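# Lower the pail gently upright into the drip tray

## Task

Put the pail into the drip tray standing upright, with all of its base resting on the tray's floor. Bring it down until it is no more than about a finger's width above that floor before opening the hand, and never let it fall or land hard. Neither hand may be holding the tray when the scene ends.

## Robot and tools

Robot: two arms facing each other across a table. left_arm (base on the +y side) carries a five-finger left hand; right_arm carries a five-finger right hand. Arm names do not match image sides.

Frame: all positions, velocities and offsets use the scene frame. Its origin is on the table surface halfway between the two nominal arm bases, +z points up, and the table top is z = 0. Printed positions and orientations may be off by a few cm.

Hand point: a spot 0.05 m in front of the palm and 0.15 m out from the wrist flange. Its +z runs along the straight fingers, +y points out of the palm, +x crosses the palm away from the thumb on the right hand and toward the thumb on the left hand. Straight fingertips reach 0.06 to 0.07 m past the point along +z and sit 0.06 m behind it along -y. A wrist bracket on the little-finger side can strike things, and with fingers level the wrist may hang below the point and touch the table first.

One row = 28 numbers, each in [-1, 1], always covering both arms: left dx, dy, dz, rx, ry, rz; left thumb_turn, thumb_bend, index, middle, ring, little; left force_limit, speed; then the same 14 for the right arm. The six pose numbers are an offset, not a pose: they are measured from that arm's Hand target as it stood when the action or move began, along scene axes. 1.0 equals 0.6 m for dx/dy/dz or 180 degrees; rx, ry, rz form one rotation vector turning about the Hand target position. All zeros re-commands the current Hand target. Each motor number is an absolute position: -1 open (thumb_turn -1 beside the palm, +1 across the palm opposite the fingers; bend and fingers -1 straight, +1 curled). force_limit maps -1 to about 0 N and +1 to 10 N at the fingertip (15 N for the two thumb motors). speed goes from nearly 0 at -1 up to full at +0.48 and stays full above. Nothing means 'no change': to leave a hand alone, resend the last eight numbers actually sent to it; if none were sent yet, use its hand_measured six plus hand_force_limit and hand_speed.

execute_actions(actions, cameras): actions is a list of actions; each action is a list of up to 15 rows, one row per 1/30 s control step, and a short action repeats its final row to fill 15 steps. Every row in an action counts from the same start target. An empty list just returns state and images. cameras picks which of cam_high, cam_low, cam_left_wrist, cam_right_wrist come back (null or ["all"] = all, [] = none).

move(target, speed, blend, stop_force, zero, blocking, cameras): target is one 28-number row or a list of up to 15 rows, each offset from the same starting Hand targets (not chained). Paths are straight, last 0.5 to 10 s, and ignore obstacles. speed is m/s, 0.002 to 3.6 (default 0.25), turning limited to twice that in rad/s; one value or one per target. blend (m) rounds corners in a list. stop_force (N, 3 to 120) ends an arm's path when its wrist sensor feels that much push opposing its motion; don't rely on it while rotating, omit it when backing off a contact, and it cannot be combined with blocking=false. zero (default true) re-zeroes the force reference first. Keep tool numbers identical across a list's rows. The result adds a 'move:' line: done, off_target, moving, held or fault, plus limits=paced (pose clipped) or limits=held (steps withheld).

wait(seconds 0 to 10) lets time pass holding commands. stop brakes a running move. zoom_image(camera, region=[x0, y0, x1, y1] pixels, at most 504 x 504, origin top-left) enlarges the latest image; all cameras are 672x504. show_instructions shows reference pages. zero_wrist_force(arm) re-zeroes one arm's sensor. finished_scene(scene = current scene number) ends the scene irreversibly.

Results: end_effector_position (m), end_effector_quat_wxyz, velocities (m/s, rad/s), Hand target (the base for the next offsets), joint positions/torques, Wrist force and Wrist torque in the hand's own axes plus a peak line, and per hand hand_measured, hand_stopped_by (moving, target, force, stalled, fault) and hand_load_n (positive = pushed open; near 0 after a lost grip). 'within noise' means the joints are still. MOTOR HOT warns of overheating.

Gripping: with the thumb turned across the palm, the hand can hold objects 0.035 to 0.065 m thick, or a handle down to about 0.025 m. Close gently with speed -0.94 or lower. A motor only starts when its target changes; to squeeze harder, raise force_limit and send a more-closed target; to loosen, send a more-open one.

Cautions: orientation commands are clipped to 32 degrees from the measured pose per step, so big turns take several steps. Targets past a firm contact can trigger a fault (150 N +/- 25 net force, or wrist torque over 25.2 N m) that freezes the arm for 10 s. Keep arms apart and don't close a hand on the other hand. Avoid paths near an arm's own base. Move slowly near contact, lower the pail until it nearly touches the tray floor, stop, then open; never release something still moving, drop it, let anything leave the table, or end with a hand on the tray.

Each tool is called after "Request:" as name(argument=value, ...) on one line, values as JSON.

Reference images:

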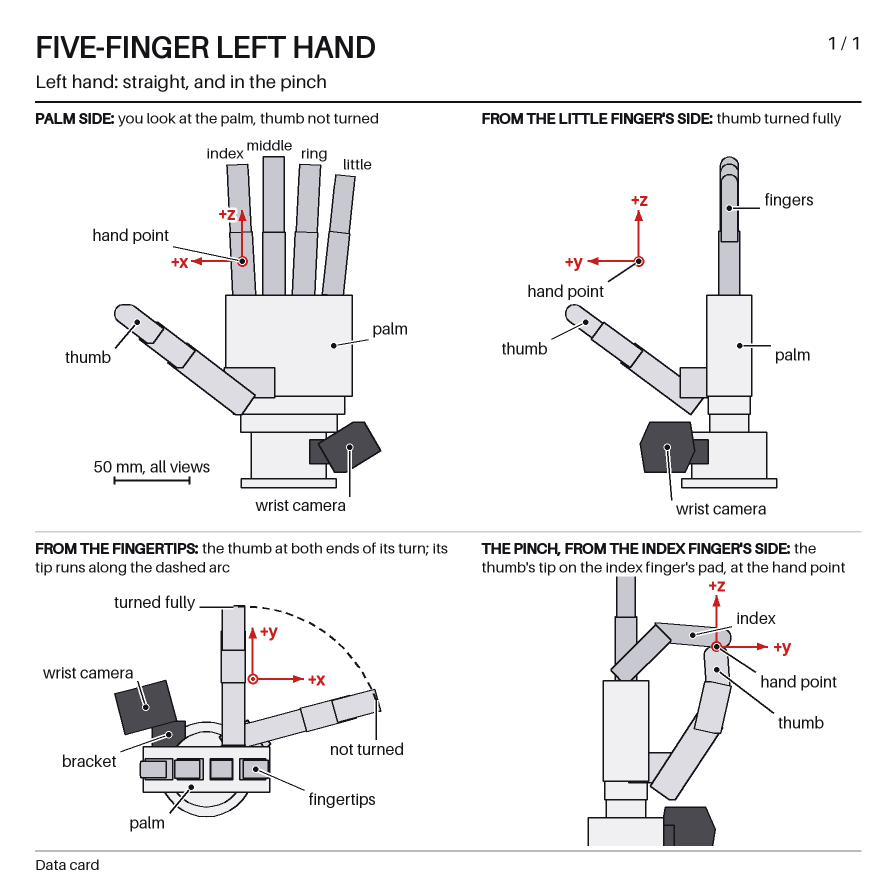

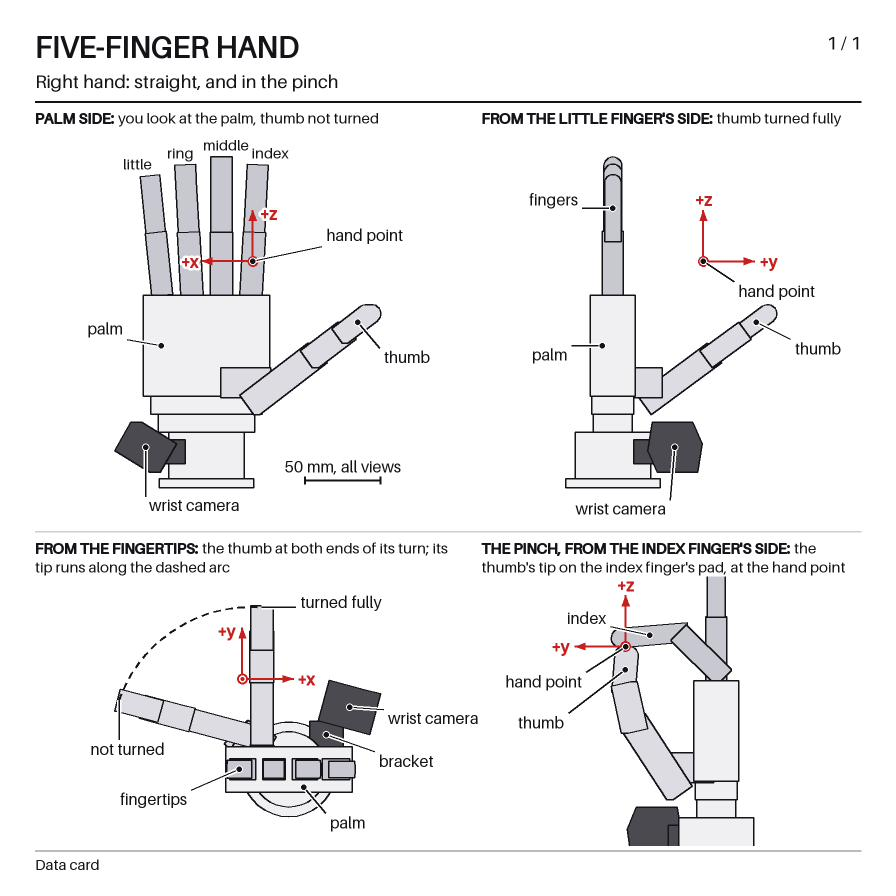

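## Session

Request:
execute_actions(actions=[])

Request:
zoom_image(camera="cam_high", region=[150, 100, 530, 385])

Scene clock: 0.00 s.
left_arm: end_effector_position=(+0.5923, +0.3412, +0.2845) hand_measured=(-1.000, -1.000, -1.000, -1.000, -1.000, -1.000) hand_load_n=(+0.0, +0.0, +0.0, +0.0, +0.0, -0.5) hand_stopped_by=(target, target, target, target, target, target) hand_force_limit=0.00 hand_speed=-0.80 end_effector_quat_wxyz=(+0.443, +0.379, +0.684, -0.439) | right_arm: end_effector_position=(+0.5721, -0.1062, +0.2917) hand_measured=(-1.000, -1.000, -1.000, -1.000, -1.000, -1.000) hand_load_n=(+0.0, +0.0, +0.0, +0.0, +0.0, +0.0) hand_stopped_by=(target, target, target, target, target, target) hand_force_limit=0.00 hand_speed=-0.80 end_effector_quat_wxyz=(-0.613, +0.665, -0.217, +0.367)
Joint positions: left_arm=[5.069 -2.107 -1.461 1.802 -0.228 -0.074] | right_arm=[-1.281 -1.382 1.715 -0.357 1.104 -3.354]
Joint velocities: within noise
Joint torques (N m): no reading
Wrist force (N): no reading
Wrist torque (N m): no reading
Wrist force, peak (N): no reading
Hand target: left_arm +0.5923, +0.3412, +0.2845; +0.443, +0.379, +0.684, -0.439 | right_arm +0.5721, -0.1062, +0.2917; -0.613, +0.665, -0.217, +0.367

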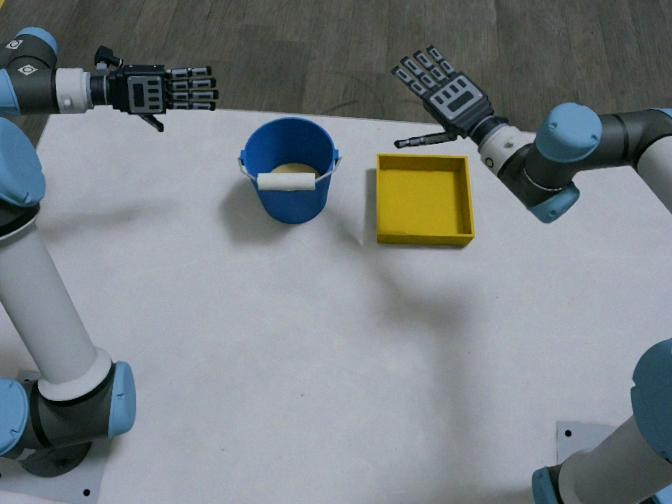

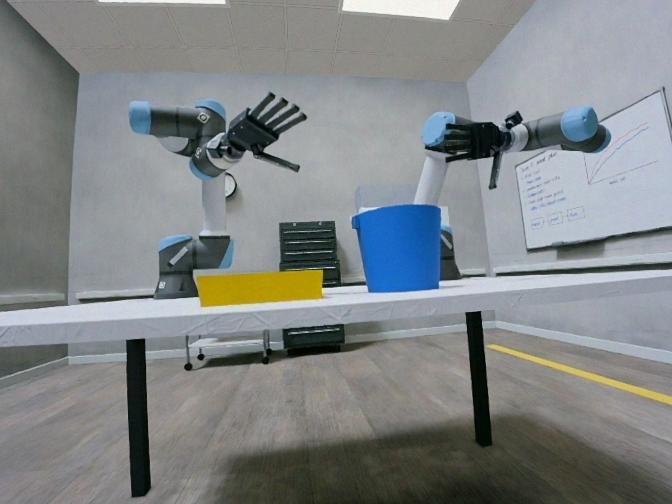

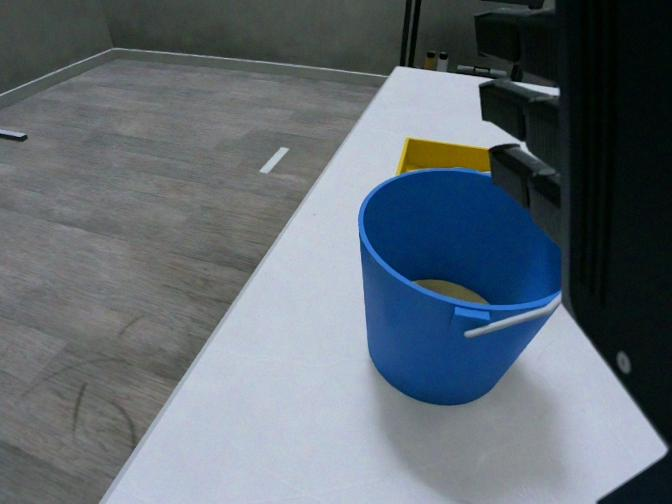

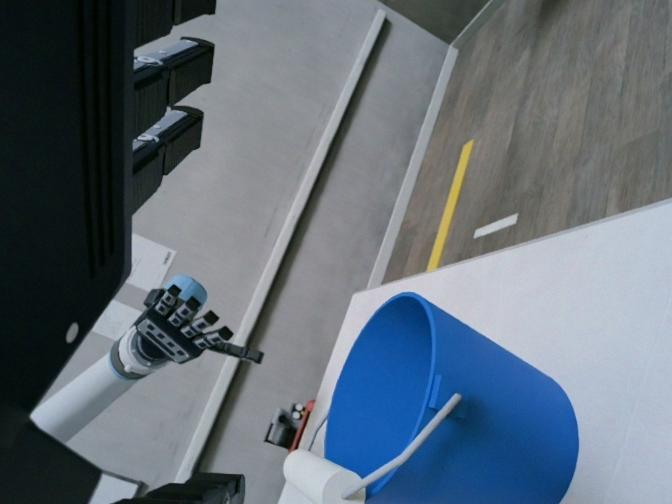

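Scaled by 1.326 from the camera's 672x504 image, which has a finer 960x720 frame.

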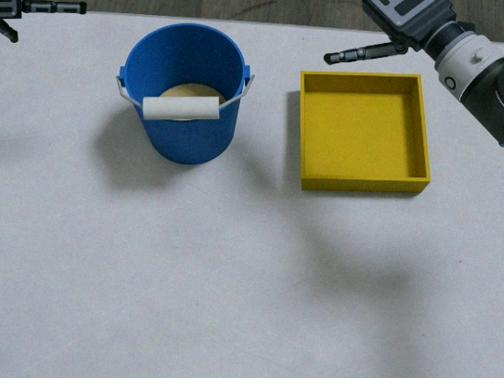

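Request:
zoom_image(camera="cam_high", region=[360, 130, 490, 260])

Request:
zoom_image(camera="cam_high", region=[225, 105, 355, 235])

Scaled by 3.877 from the camera's 672x504 image, which has a finer 960x720 frame.

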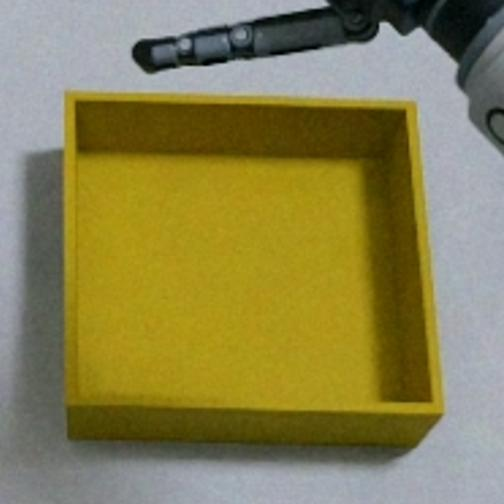

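Scaled by 3.877 from the camera's 672x504 image, which has a finer 960x720 frame.

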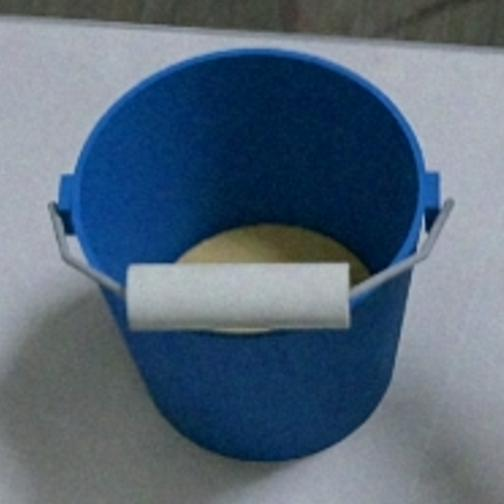

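Request:
move(target=[-0.2392,-0.2965,0.0492,0.4580,-0.0672,-0.0477, 1,-1,-1,-1,-1,-1,-0.2,0.3, -0.0957,-0.3955,-0.1195,-0.4489,0.2522,0.1695, -1,-1,-1,-1,-1,-1,0,-0.8], speed=0.45)

Scene clock: 25.43 s.
left_arm: end_effector_position=(+0.4487, +0.1633, +0.3140) hand_measured=(+1.000, -1.000, -1.000, -1.000, -1.000, -1.000) hand_load_n=(+0.0, +0.0, +0.0, +0.0, -0.5, +0.0) hand_stopped_by=(target, target, target, target, target, target) hand_force_limit=-0.20 hand_speed=0.30 end_effector_quat_wxyz=(+0.117, +0.662, +0.729, +0.128) | right_arm: end_effector_position=(+0.5147, -0.3435, +0.2200) hand_measured=(-1.000, -1.000, -1.000, -1.000, -1.000, -1.000) hand_load_n=(+0.0, +0.0, +0.0, +0.0, +0.0, +0.0) hand_stopped_by=(target, target, target, target, target, target) hand_force_limit=0.00 hand_speed=-0.80 end_effector_quat_wxyz=(+0.000, +1.000, +0.027, +0.000)
Joint positions: left_arm=[4.105 -2.077 -1.012 1.783 -1.801 -0.7] | right_arm=[-1.339 -0.793 0.78 1.583 1.571 -4.575]
Joint velocities: within noise
Joint torques (N m): left_arm=[-15.33 23.28 27.92 -4.53 -1.56 -2.76] | right_arm=[8.05 -32.25 -22.02 4.54 1.7 -2.09]
Wrist force (N): left_arm=[1.4 -0.3 -0.7] | right_arm=[-0.4 0.6 -0.5]
Wrist torque (N m): left_arm=[-0.14 -0.07 -0.06] | right_arm=[-0.12 -0.02 0.03]
Wrist force, peak (N): left_arm=[1.4 -0.3 -0.7] | right_arm=[-0.3 0.9 -0.6]
Hand target: left_arm +0.4487, +0.1633, +0.3140; +0.117, +0.662, +0.729, +0.129 | right_arm +0.5147, -0.3435, +0.2200; +0.000, +1.000, +0.027, +0.000
Off the commanded pose: left_arm 0.000 m, 0 deg | right_arm 0.000 m, 0 deg.
move: done

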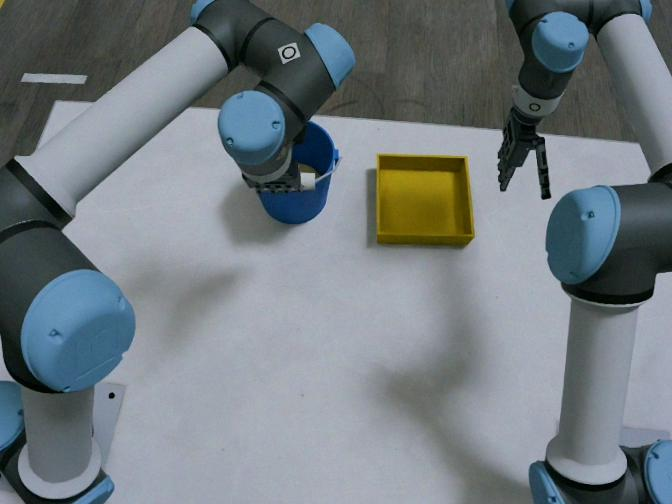

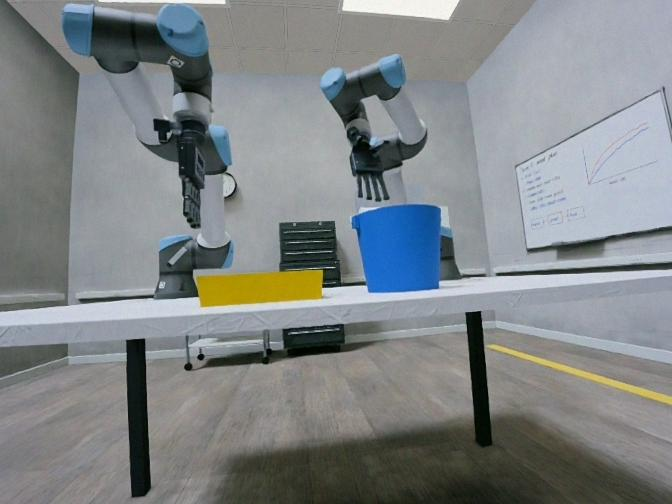

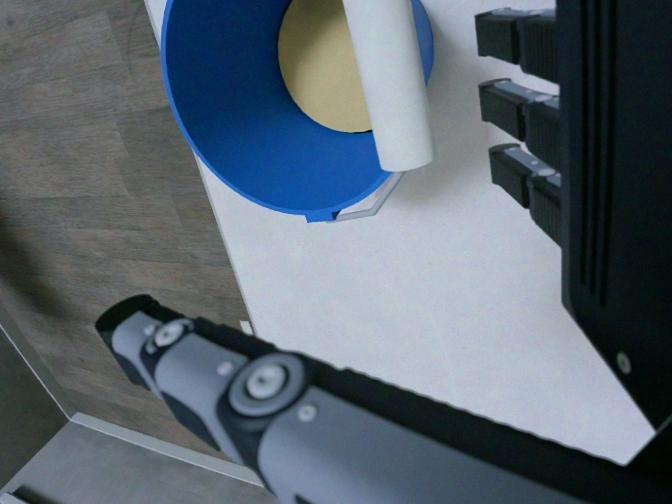

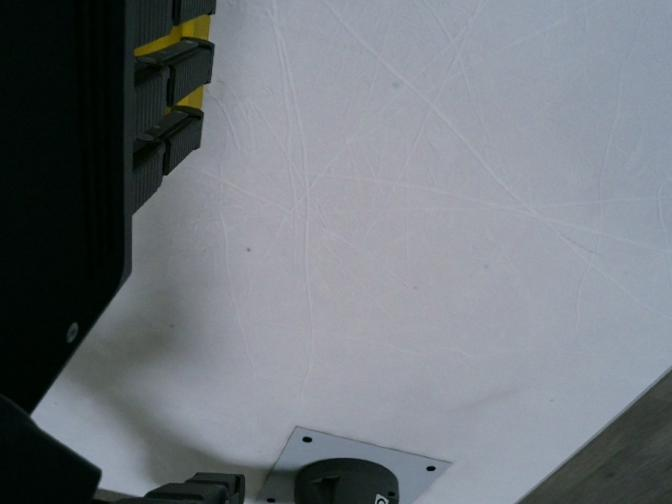

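Request:
move(target=[0.0118,-0.0152,-0.1,0,0,0, 1,-1,-1,-1,-1,-1,-0.2,0.3, 0,0,-0.2083,0,0,0, -1,-1,-1,-1,-1,-1,0,-0.8], speed=0.12, stop_force=5)

Scene clock: 32.37 s.
left_arm: end_effector_position=(+0.4558, +0.1542, +0.2540) hand_measured=(+1.000, -1.000, -1.000, -1.000, -1.000, -1.000) hand_load_n=(+0.0, -0.5, +0.0, +0.0, +0.0, +0.0) hand_stopped_by=(target, target, target, target, target, target) hand_force_limit=-0.20 hand_speed=0.30 end_effector_quat_wxyz=(+0.117, +0.662, +0.729, +0.129) | right_arm: end_effector_position=(+0.5147, -0.3435, +0.0950) hand_measured=(-1.000, -1.000, -1.000, -1.000, -1.000, -1.000) hand_load_n=(+0.0, +0.0, +0.0, +0.0, +0.0, +0.0) hand_stopped_by=(target, target, target, target, target, target) hand_force_limit=0.00 hand_speed=-0.80 end_effector_quat_wxyz=(+0.000, +1.000, +0.027, +0.000)
Joint positions: left_arm=[4.099 -2.112 -1.112 1.917 -1.803 -0.706] | right_arm=[-1.339 -0.744 1.016 1.299 1.571 -4.575]
Joint velocities: within noise
Joint torques (N m): left_arm=[-14.81 25.79 12.95 0.31 -1.61 -2.5] | right_arm=[-5.11 -32.04 -10.55 -0.31 -1.05 -2.36]
Wrist force (N): left_arm=[1.0 -0.1 -0.7] | right_arm=[-0.1 0.4 0.0]
Wrist torque (N m): left_arm=[-0.12 -0.03 -0.08] | right_arm=[-0.13 -0.10 0.11]
Wrist force, peak (N): left_arm=[1.5 -0.4 -1.2] | right_arm=[-0.6 0.7 -1.1]
Hand target: left_arm +0.4558, +0.1542, +0.2540; +0.117, +0.662, +0.729, +0.129 | right_arm +0.5147, -0.3435, +0.0950; +0.000, +1.000, +0.027, +0.000
Off the commanded pose: left_arm 0.000 m, 0 deg | right_arm 0.000 m, 0 deg.
move: done

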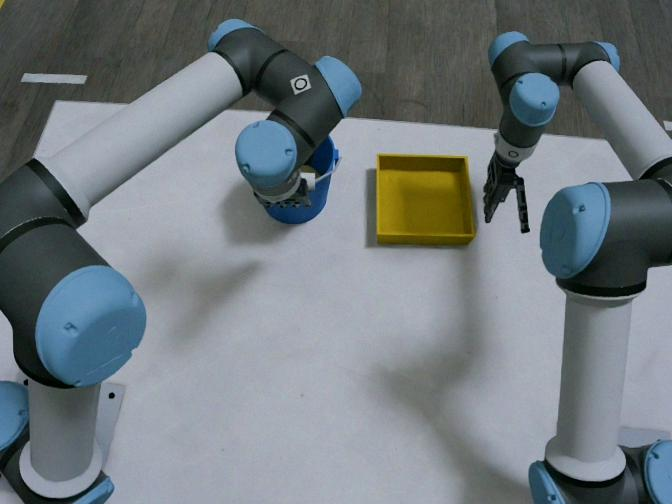

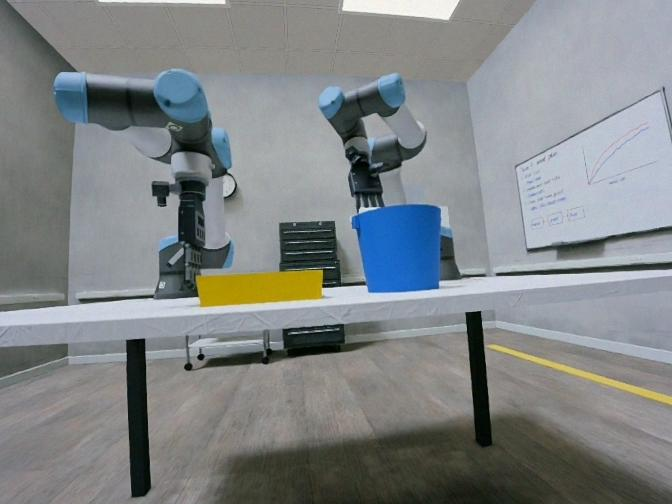

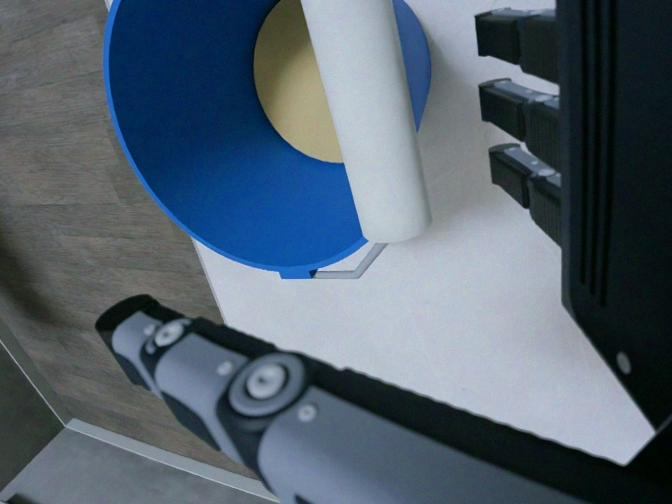

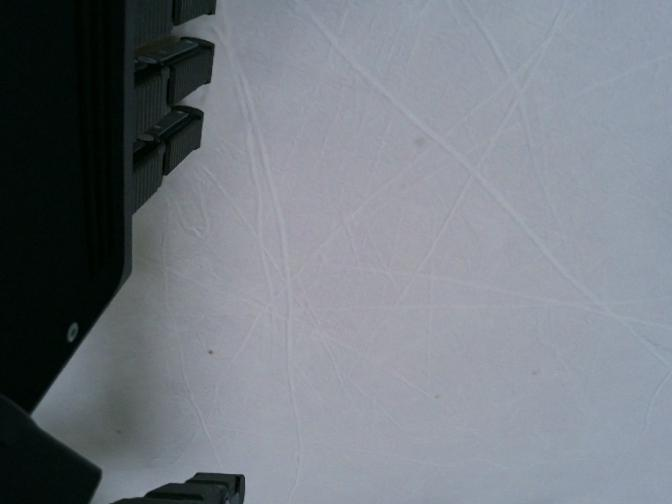

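Request:
move(target=[0,0,0,0,0,0, 1,-1,-0.7,-0.85,-0.85,-0.7,-0.6,-0.6, -0.0099,0.1797,0,0,0,0, -1,-1,-1,-1,-1,-1,0,-0.8], speed=0.08, stop_force=15)

Request:
move(target=[[0.0114,0.0011,0.0093,0,0,0, 1,-1,-0.7,-0.85,-0.85,-0.7,-0.6,-0.6, 0,0,0,0,0,0, -1,-1,-1,-1,-1,-1,0,-0.8],[0.0308,0.003,0.0178,0,0,0, 1,-1,-0.7,-0.85,-0.85,-0.7,-0.6,-0.6, 0,0,0,0,0,0, -1,-1,-1,-1,-1,-1,0,-0.8],[0.0733,0.0071,0.0235,0,0,0, 1,-1,-0.7,-0.85,-0.85,-0.7,-0.6,-0.6, 0,0,0,0,0,0, -1,-1,-1,-1,-1,-1,0,-0.8]], speed=0.035, stop_force=6)

Scene clock: 36.87 s.
left_arm: end_effector_position=(+0.4558, +0.1542, +0.2540) hand_measured=(+1.000, -1.000, -0.700, -0.850, -0.850, -0.700) hand_load_n=(+0.0, +0.0, +0.5, +0.0, +0.0, +0.0) hand_stopped_by=(target, target, target, target, target, target) hand_force_limit=-0.60 hand_speed=-0.60 end_effector_quat_wxyz=(+0.117, +0.662, +0.729, +0.129) | right_arm: end_effector_position=(+0.5087, -0.2357, +0.0950) hand_measured=(-1.000, -1.000, -1.000, -1.000, -1.000, -1.000) hand_load_n=(+0.0, +0.0, +0.0, +0.0, -0.5, +0.0) hand_stopped_by=(target, target, target, target, target, target) hand_force_limit=0.00 hand_speed=-0.80 end_effector_quat_wxyz=(+0.000, +1.000, +0.027, +0.000)
Joint positions: left_arm=[4.099 -2.112 -1.112 1.917 -1.803 -0.706] | right_arm=[-1.168 -0.605 0.756 1.42 1.571 -4.404]
Joint velocities: within noise
Joint torques (N m): left_arm=[-13.66 25.39 16.12 -1.72 -1.06 -2.58] | right_arm=[9.06 -37.09 -20.84 4.69 1.57 2.69]
Wrist force (N): left_arm=[1.2 -0.3 -0.7] | right_arm=[0.5 1.0 -0.1]
Wrist torque (N m): left_arm=[-0.15 -0.04 -0.07] | right_arm=[-0.16 -0.18 0.15]
Wrist force, peak (N): left_arm=[1.3 -0.2 -0.8] | right_arm=[0.1 1.4 -0.7]
Hand target: left_arm +0.4558, +0.1542, +0.2540; +0.117, +0.662, +0.729, +0.129 | right_arm +0.5087, -0.2357, +0.0950; +0.000, +1.000, +0.027, +0.000
Off the commanded pose: left_arm 0.000 m, 0 deg | right_arm 0.000 m, 0 deg.
move: done

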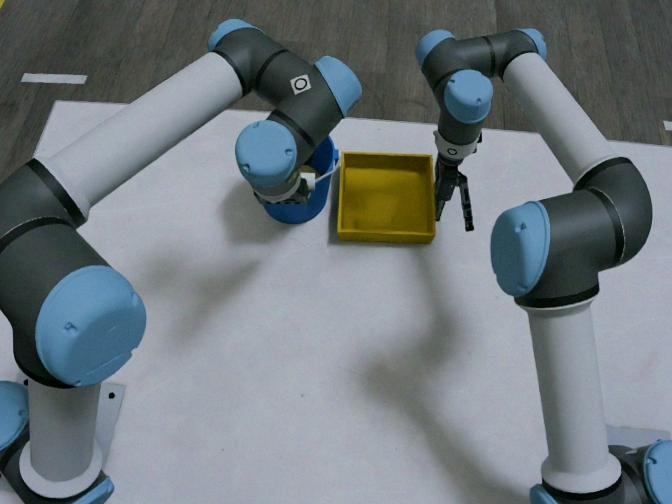

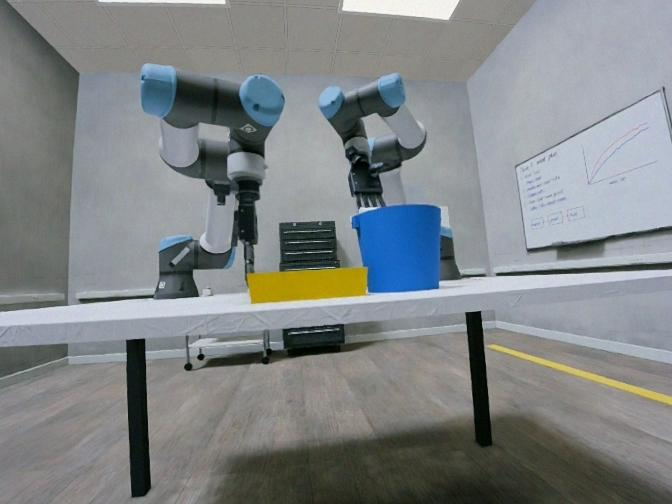

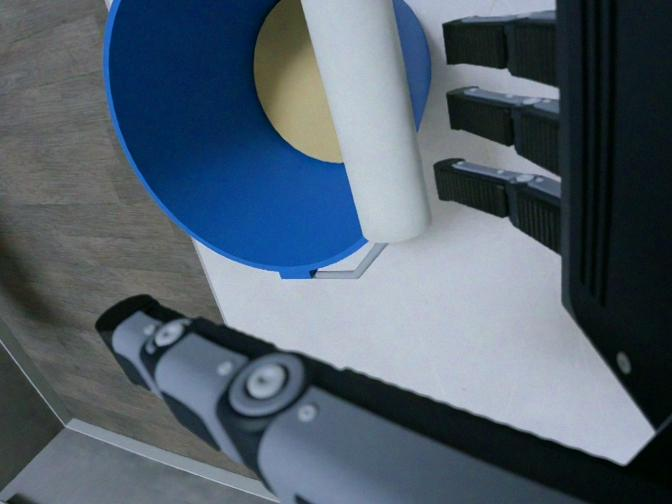

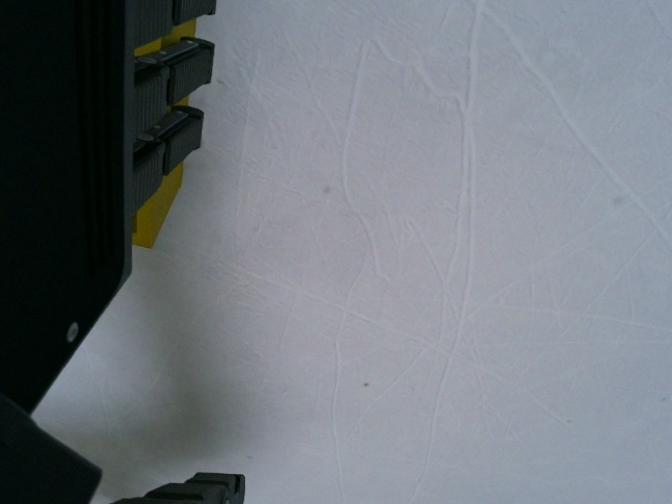

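Scene clock: 39.17 s.
left_arm: end_effector_position=(+0.4998, +0.1585, +0.2681) hand_measured=(+1.000, -1.000, -0.700, -0.850, -0.850, -0.700) hand_load_n=(+0.0, +0.0, +0.0, +1.5, +0.0, +0.0) hand_stopped_by=(target, target, target, target, target, target) hand_force_limit=-0.60 hand_speed=-0.60 end_effector_quat_wxyz=(+0.117, +0.662, +0.729, +0.129) | right_arm: end_effector_position=(+0.5087, -0.2357, +0.0950) hand_measured=(-1.000, -1.000, -1.000, -1.000, -1.000, -1.000) hand_load_n=(+0.0, +0.0, +0.0, +0.0, -0.5, +0.0) hand_stopped_by=(target, target, target, target, target, target) hand_force_limit=0.00 hand_speed=-0.80 end_effector_quat_wxyz=(+0.000, +1.000, +0.027, +0.000)
Joint positions: left_arm=[4.154 -2.181 -0.963 1.849 -1.788 -0.652] | right_arm=[-1.168 -0.605 0.756 1.42 1.571 -4.404]
Joint velocities: within noise
Joint torques (N m): left_arm=[15.22 27.2 24.88 -3.8 0.63 2.52] | right_arm=[8.1 -36.29 -20.94 4.35 1.25 2.6]
Wrist force (N): left_arm=[1.4 -1.8 -1.7] | right_arm=[0.3 0.9 0.0]
Wrist torque (N m): left_arm=[-0.03 -0.08 -0.03] | right_arm=[-0.19 -0.16 0.14]
Wrist force, peak (N): left_arm=[1.5 -2.3 -2.7] | right_arm=[0.2 1.4 -0.4]
Hand target: left_arm +0.4998, +0.1585, +0.2681; +0.117, +0.662, +0.729, +0.129 | right_arm +0.5087, -0.2357, +0.0950; +0.000, +1.000, +0.027, +0.000
Off the commanded pose: left_arm 0.000 m, 0 deg | right_arm 0.000 m, 0 deg.
move: done

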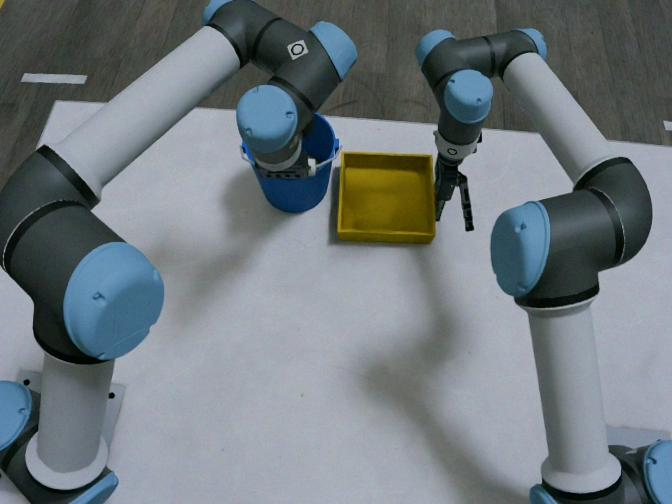

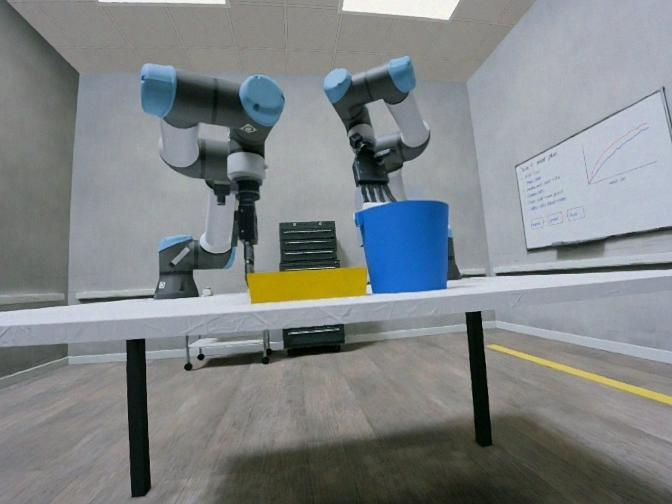

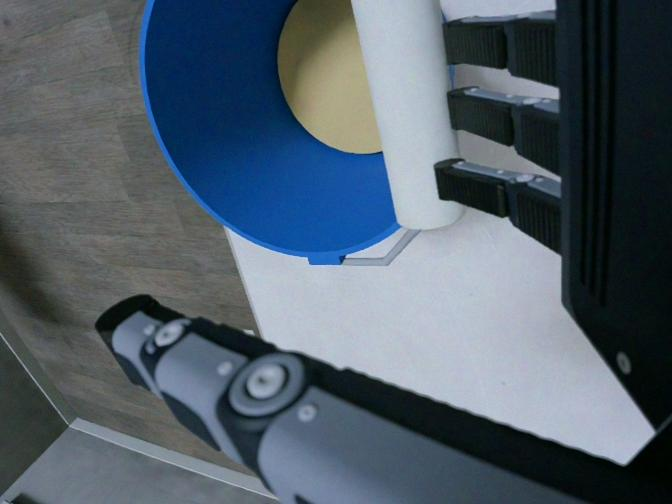

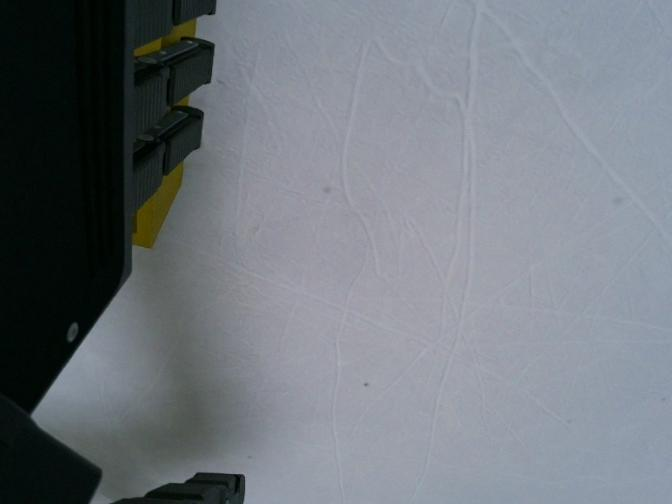

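Request:
move(target=[-0.05,-0.0048,0,0,0,0, 1,-1,-0.7,-0.85,-0.85,-0.7,-0.6,-0.6, 0,0,0,0,0,0, -1,-1,-1,-1,-1,-1,0,-0.8], speed=0.08)

Request:
zoom_image(camera="cam_high", region=[225, 95, 355, 225])

Request:
zoom_image(camera="cam_low", region=[330, 120, 480, 310])

Scene clock: 46.87 s.
left_arm: end_effector_position=(+0.4699, +0.1556, +0.2681) hand_measured=(+1.000, -1.000, -0.700, -0.850, -0.850, -0.700) hand_load_n=(+0.0, +0.0, +0.0, +0.0, +0.0, +0.0) hand_stopped_by=(target, target, target, target, target, target) hand_force_limit=-0.60 hand_speed=-0.60 end_effector_quat_wxyz=(+0.117, +0.662, +0.729, +0.129) | right_arm: end_effector_position=(+0.5087, -0.2357, +0.0950) hand_measured=(-1.000, -1.000, -1.000, -1.000, -1.000, -1.000) hand_load_n=(+0.0, +0.0, +0.0, +0.0, -0.5, +0.0) hand_stopped_by=(target, target, target, target, target, target) hand_force_limit=0.00 hand_speed=-0.80 end_effector_quat_wxyz=(+0.000, +1.000, +0.027, +0.000)
Joint positions: left_arm=[4.117 -2.131 -1.045 1.873 -1.798 -0.688] | right_arm=[-1.168 -0.605 0.756 1.42 1.571 -4.404]
Joint velocities: within noise
Joint torques (N m): left_arm=[-14.59 49.58 14.35 0.68 -1.58 -2.7] | right_arm=[7.73 -38.11 -18.03 4.16 0.66 2.64]
Wrist force (N): left_arm=[1.3 -0.5 -0.7] | right_arm=[0.2 1.2 0.0]
Wrist torque (N m): left_arm=[-0.17 -0.05 -0.06] | right_arm=[-0.14 -0.16 0.14]
Wrist force, peak (N): left_arm=[1.3 -1.8 -2.1] | right_arm=[0.3 1.4 -0.1]
Hand target: left_arm +0.4698, +0.1556, +0.2681; +0.117, +0.662, +0.729, +0.129 | right_arm +0.5087, -0.2357, +0.0950; +0.000, +1.000, +0.027, +0.000
Off the commanded pose: left_arm 0.000 m, 0 deg | right_arm 0.000 m, 0 deg.
move: done

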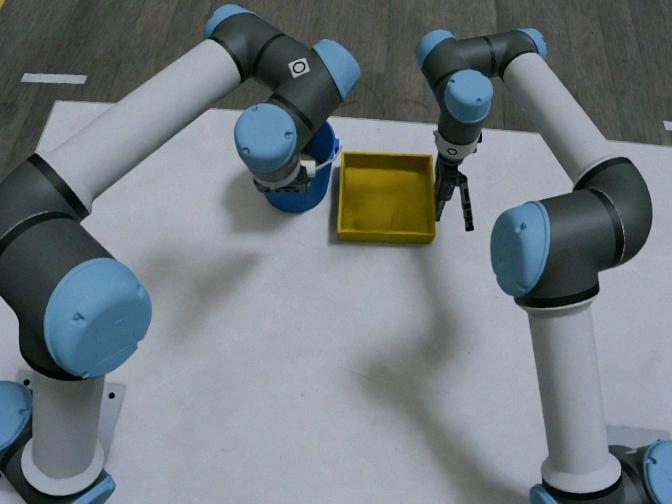

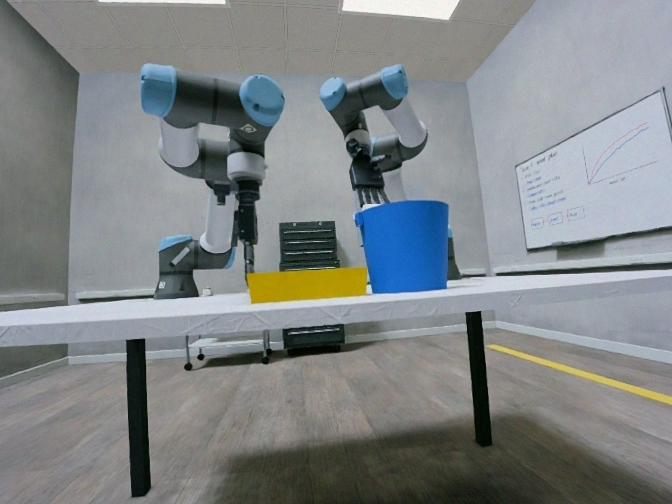

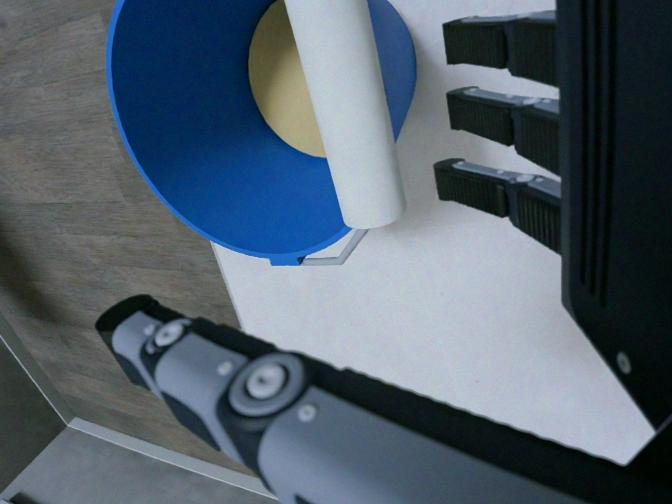

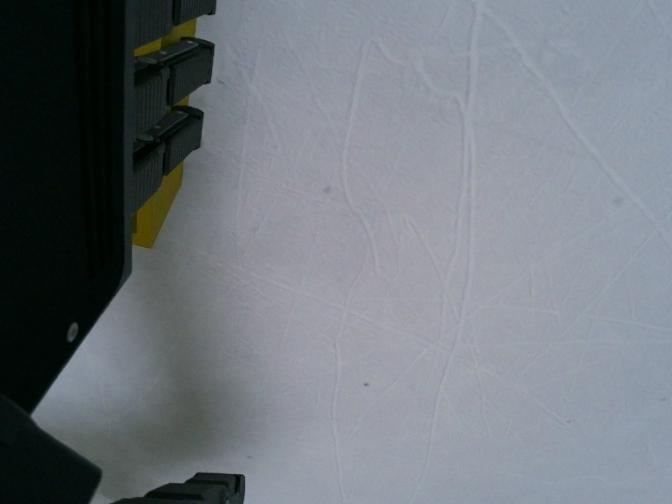

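Scaled by 3.877 from the camera's 672x504 image, which has a finer 960x720 frame.

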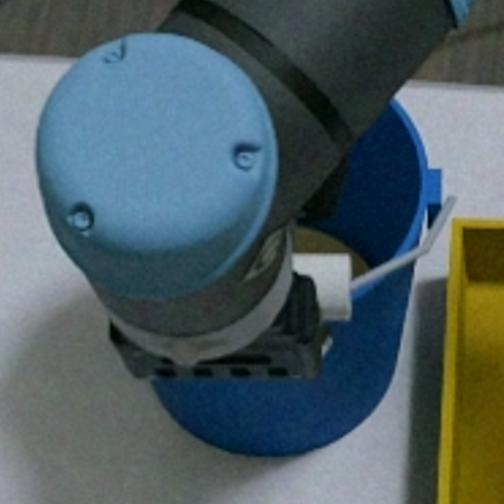

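Scaled by 2.653 from the camera's 672x504 image, which has a finer 960x720 frame.

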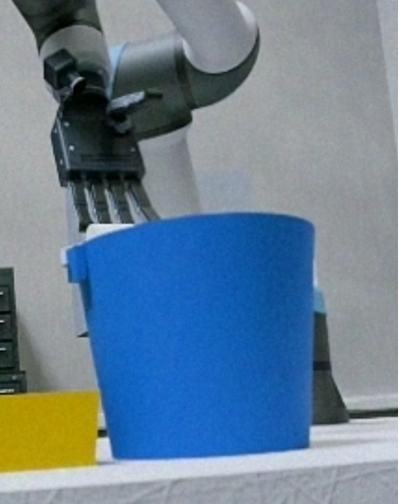

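Request:
move(target=[[0,0.0188,-0.049,0,0,0, 1,-1,-0.7,-0.85,-0.85,-0.7,-0.6,-0.6, 0,0,0,0,0,0, -1,-1,-1,-1,-1,-1,0,-0.8],[0.0243,0.0188,-0.049,0,0,0, 1,-1,-0.7,-0.85,-0.85,-0.7,-0.6,-0.6, 0,0,0,0,0,0, -1,-1,-1,-1,-1,-1,0,-0.8]], speed=0.05, stop_force=4)

Request:
zoom_image(camera="cam_low", region=[330, 120, 480, 310])

Scene clock: 56.53 s.
left_arm: end_effector_position=(+0.4844, +0.1669, +0.2387) hand_measured=(+1.000, -1.000, -0.700, -0.850, -0.850, -0.700) hand_load_n=(+0.0, +0.0, +0.0, +0.0, +0.0, +0.0) hand_stopped_by=(target, target, target, target, target, target) hand_force_limit=-0.60 hand_speed=-0.60 end_effector_quat_wxyz=(+0.117, +0.662, +0.729, +0.129) | right_arm: end_effector_position=(+0.5087, -0.2357, +0.0950) hand_measured=(-1.000, -1.000, -1.000, -1.000, -1.000, -1.000) hand_load_n=(+0.0, +0.0, +0.0, +0.0, -0.5, +0.0) hand_stopped_by=(target, target, target, target, target, target) hand_force_limit=0.00 hand_speed=-0.80 end_effector_quat_wxyz=(+0.000, +1.000, +0.027, +0.000)
Joint positions: left_arm=[4.151 -2.139 -1.106 1.949 -1.789 -0.655] | right_arm=[-1.168 -0.605 0.756 1.42 1.571 -4.404]
Joint velocities: within noise
Joint torques (N m): left_arm=[13.63 25.72 26.74 -4.32 0.82 2.61] | right_arm=[7.8 -37.98 -14.45 3.54 0.82 2.32]
Wrist force (N): left_arm=[1.3 -0.2 -0.6] | right_arm=[0.2 1.1 0.1]
Wrist torque (N m): left_arm=[-0.14 -0.05 -0.07] | right_arm=[-0.15 -0.15 0.13]
Wrist force, peak (N): left_arm=[1.4 -0.5 -0.8] | right_arm=[0.2 1.5 -0.4]
Hand target: left_arm +0.4844, +0.1669, +0.2387; +0.117, +0.662, +0.729, +0.129 | right_arm +0.5087, -0.2357, +0.0950; +0.000, +1.000, +0.027, +0.000
Off the commanded pose: left_arm 0.000 m, 0 deg | right_arm 0.000 m, 0 deg.
move: done

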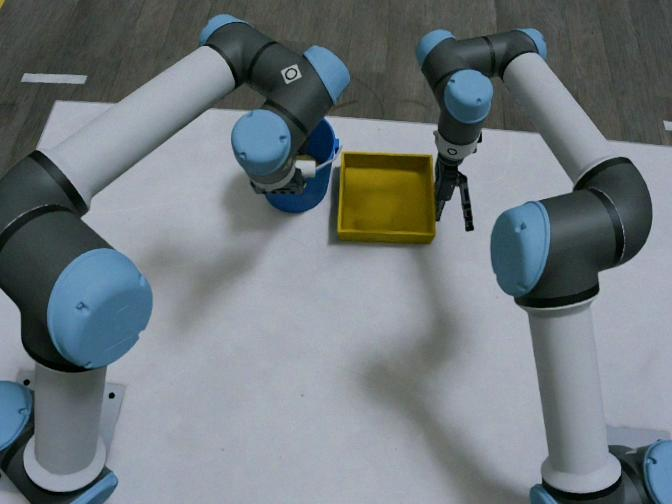

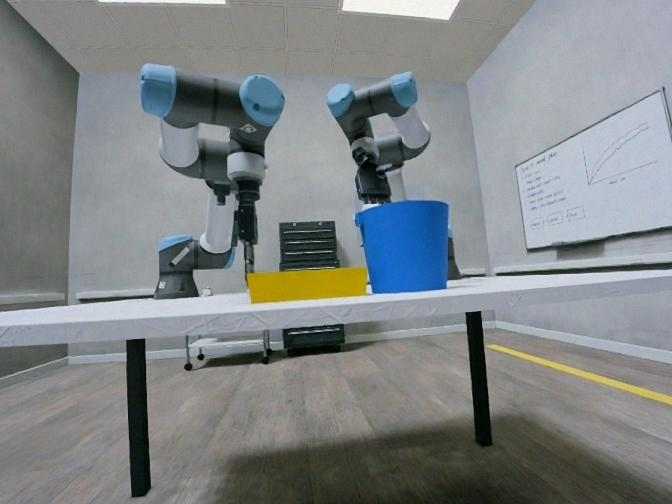

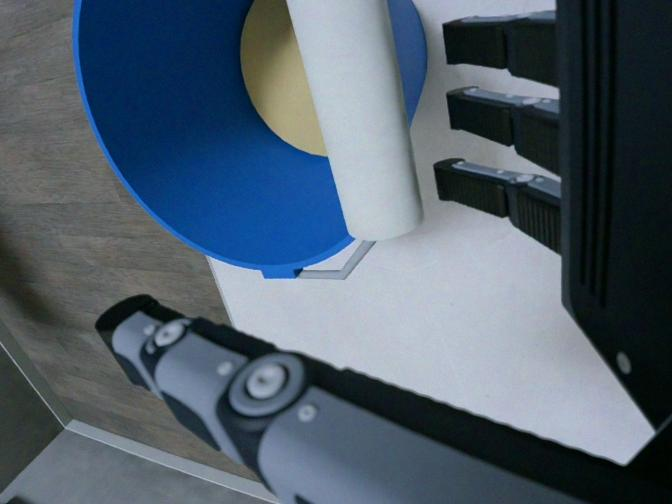

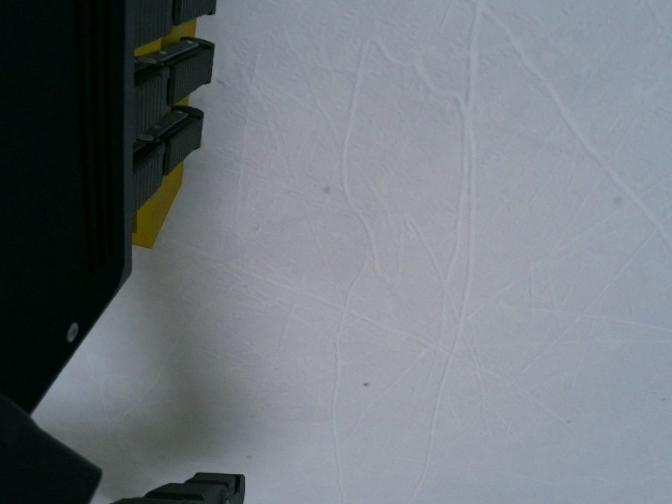

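Scaled by 2.653 from the camera's 672x504 image, which has a finer 960x720 frame.

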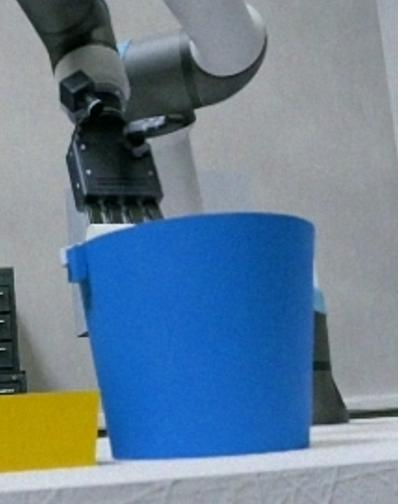

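Request:
move(target=[[0.0142,0.0014,0.0093,0,0,0, 1,-1,-0.7,-0.85,-0.85,-0.7,-0.6,-0.6, 0,0,0,0,0,0, -1,-1,-1,-1,-1,-1,0,-0.8],[0.0342,0.0033,0.0178,0,0,0, 1,-1,-0.7,-0.85,-0.85,-0.7,-0.6,-0.6, 0,0,0,0,0,0, -1,-1,-1,-1,-1,-1,0,-0.8]], speed=0.03, stop_force=3.5)

Scene clock: 66.33 s.
left_arm: end_effector_position=(+0.5049, +0.1688, +0.2494) hand_measured=(+1.000, -1.000, -0.700, -0.850, -0.850, -0.700) hand_load_n=(+0.0, +0.0, +1.0, +0.0, +0.0, +0.0) hand_stopped_by=(target, target, target, target, target, target) hand_force_limit=-0.60 hand_speed=-0.60 end_effector_quat_wxyz=(+0.117, +0.662, +0.729, +0.129) | right_arm: end_effector_position=(+0.5087, -0.2357, +0.0950) hand_measured=(-1.000, -1.000, -1.000, -1.000, -1.000, -1.000) hand_load_n=(+0.0, +0.0, +0.0, +0.0, +0.0, +0.0) hand_stopped_by=(target, target, target, target, target, target) hand_force_limit=0.00 hand_speed=-0.80 end_effector_quat_wxyz=(+0.000, +1.000, +0.027, +0.000)
Joint positions: left_arm=[4.175 -2.17 -1.027 1.907 -1.782 -0.631] | right_arm=[-1.168 -0.605 0.756 1.42 1.571 -4.404]
Joint velocities: within noise
Joint torques (N m): left_arm=[14.77 27.39 26.98 -3.68 0.85 2.88] | right_arm=[6.49 -39.38 -12.85 3.2 0.38 2.17]
Wrist force (N): left_arm=[1.9 -1.8 -1.0] | right_arm=[0.3 0.9 0.0]
Wrist torque (N m): left_arm=[-0.08 -0.05 -0.05] | right_arm=[-0.18 -0.16 0.14]
Wrist force, peak (N): left_arm=[1.7 -1.9 -1.7] | right_arm=[0.7 1.5 0.0]
Hand target: left_arm +0.5049, +0.1688, +0.2494; +0.117, +0.662, +0.729, +0.129 | right_arm +0.5087, -0.2357, +0.0950; +0.000, +1.000, +0.027, +0.000
Off the commanded pose: left_arm 0.000 m, 0 deg | right_arm 0.000 m, 0 deg.
move: done

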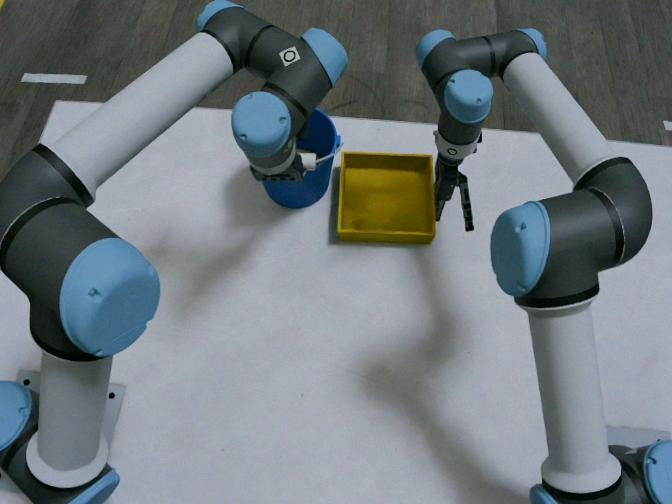

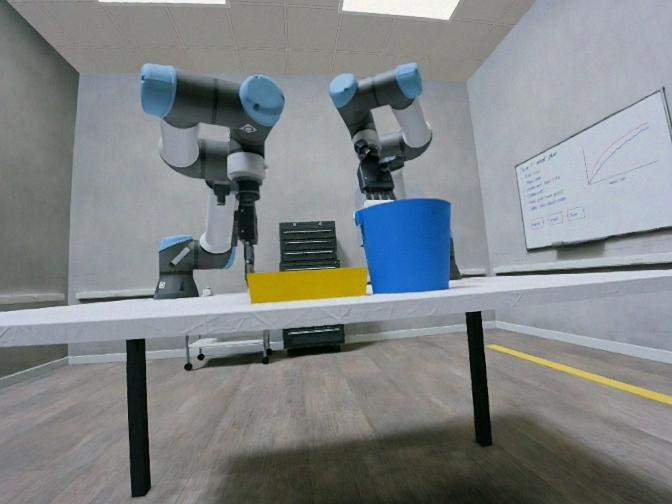

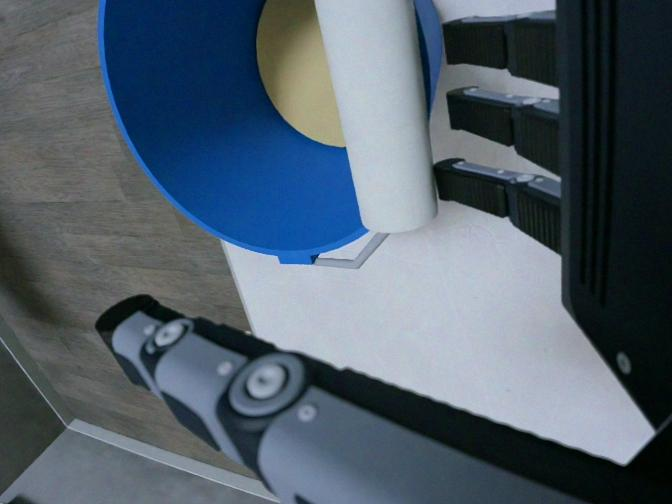

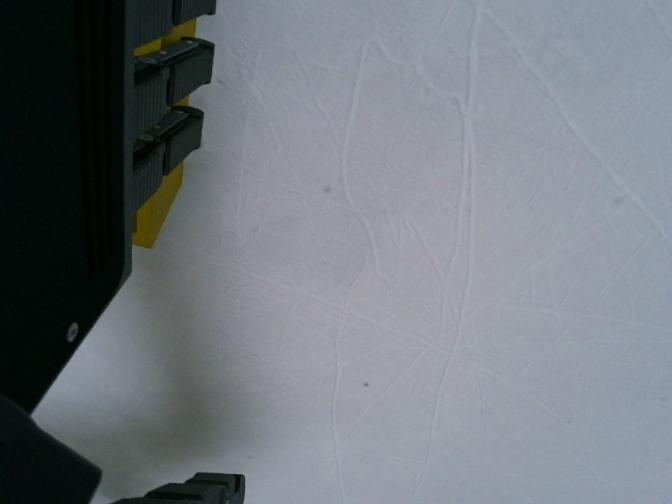

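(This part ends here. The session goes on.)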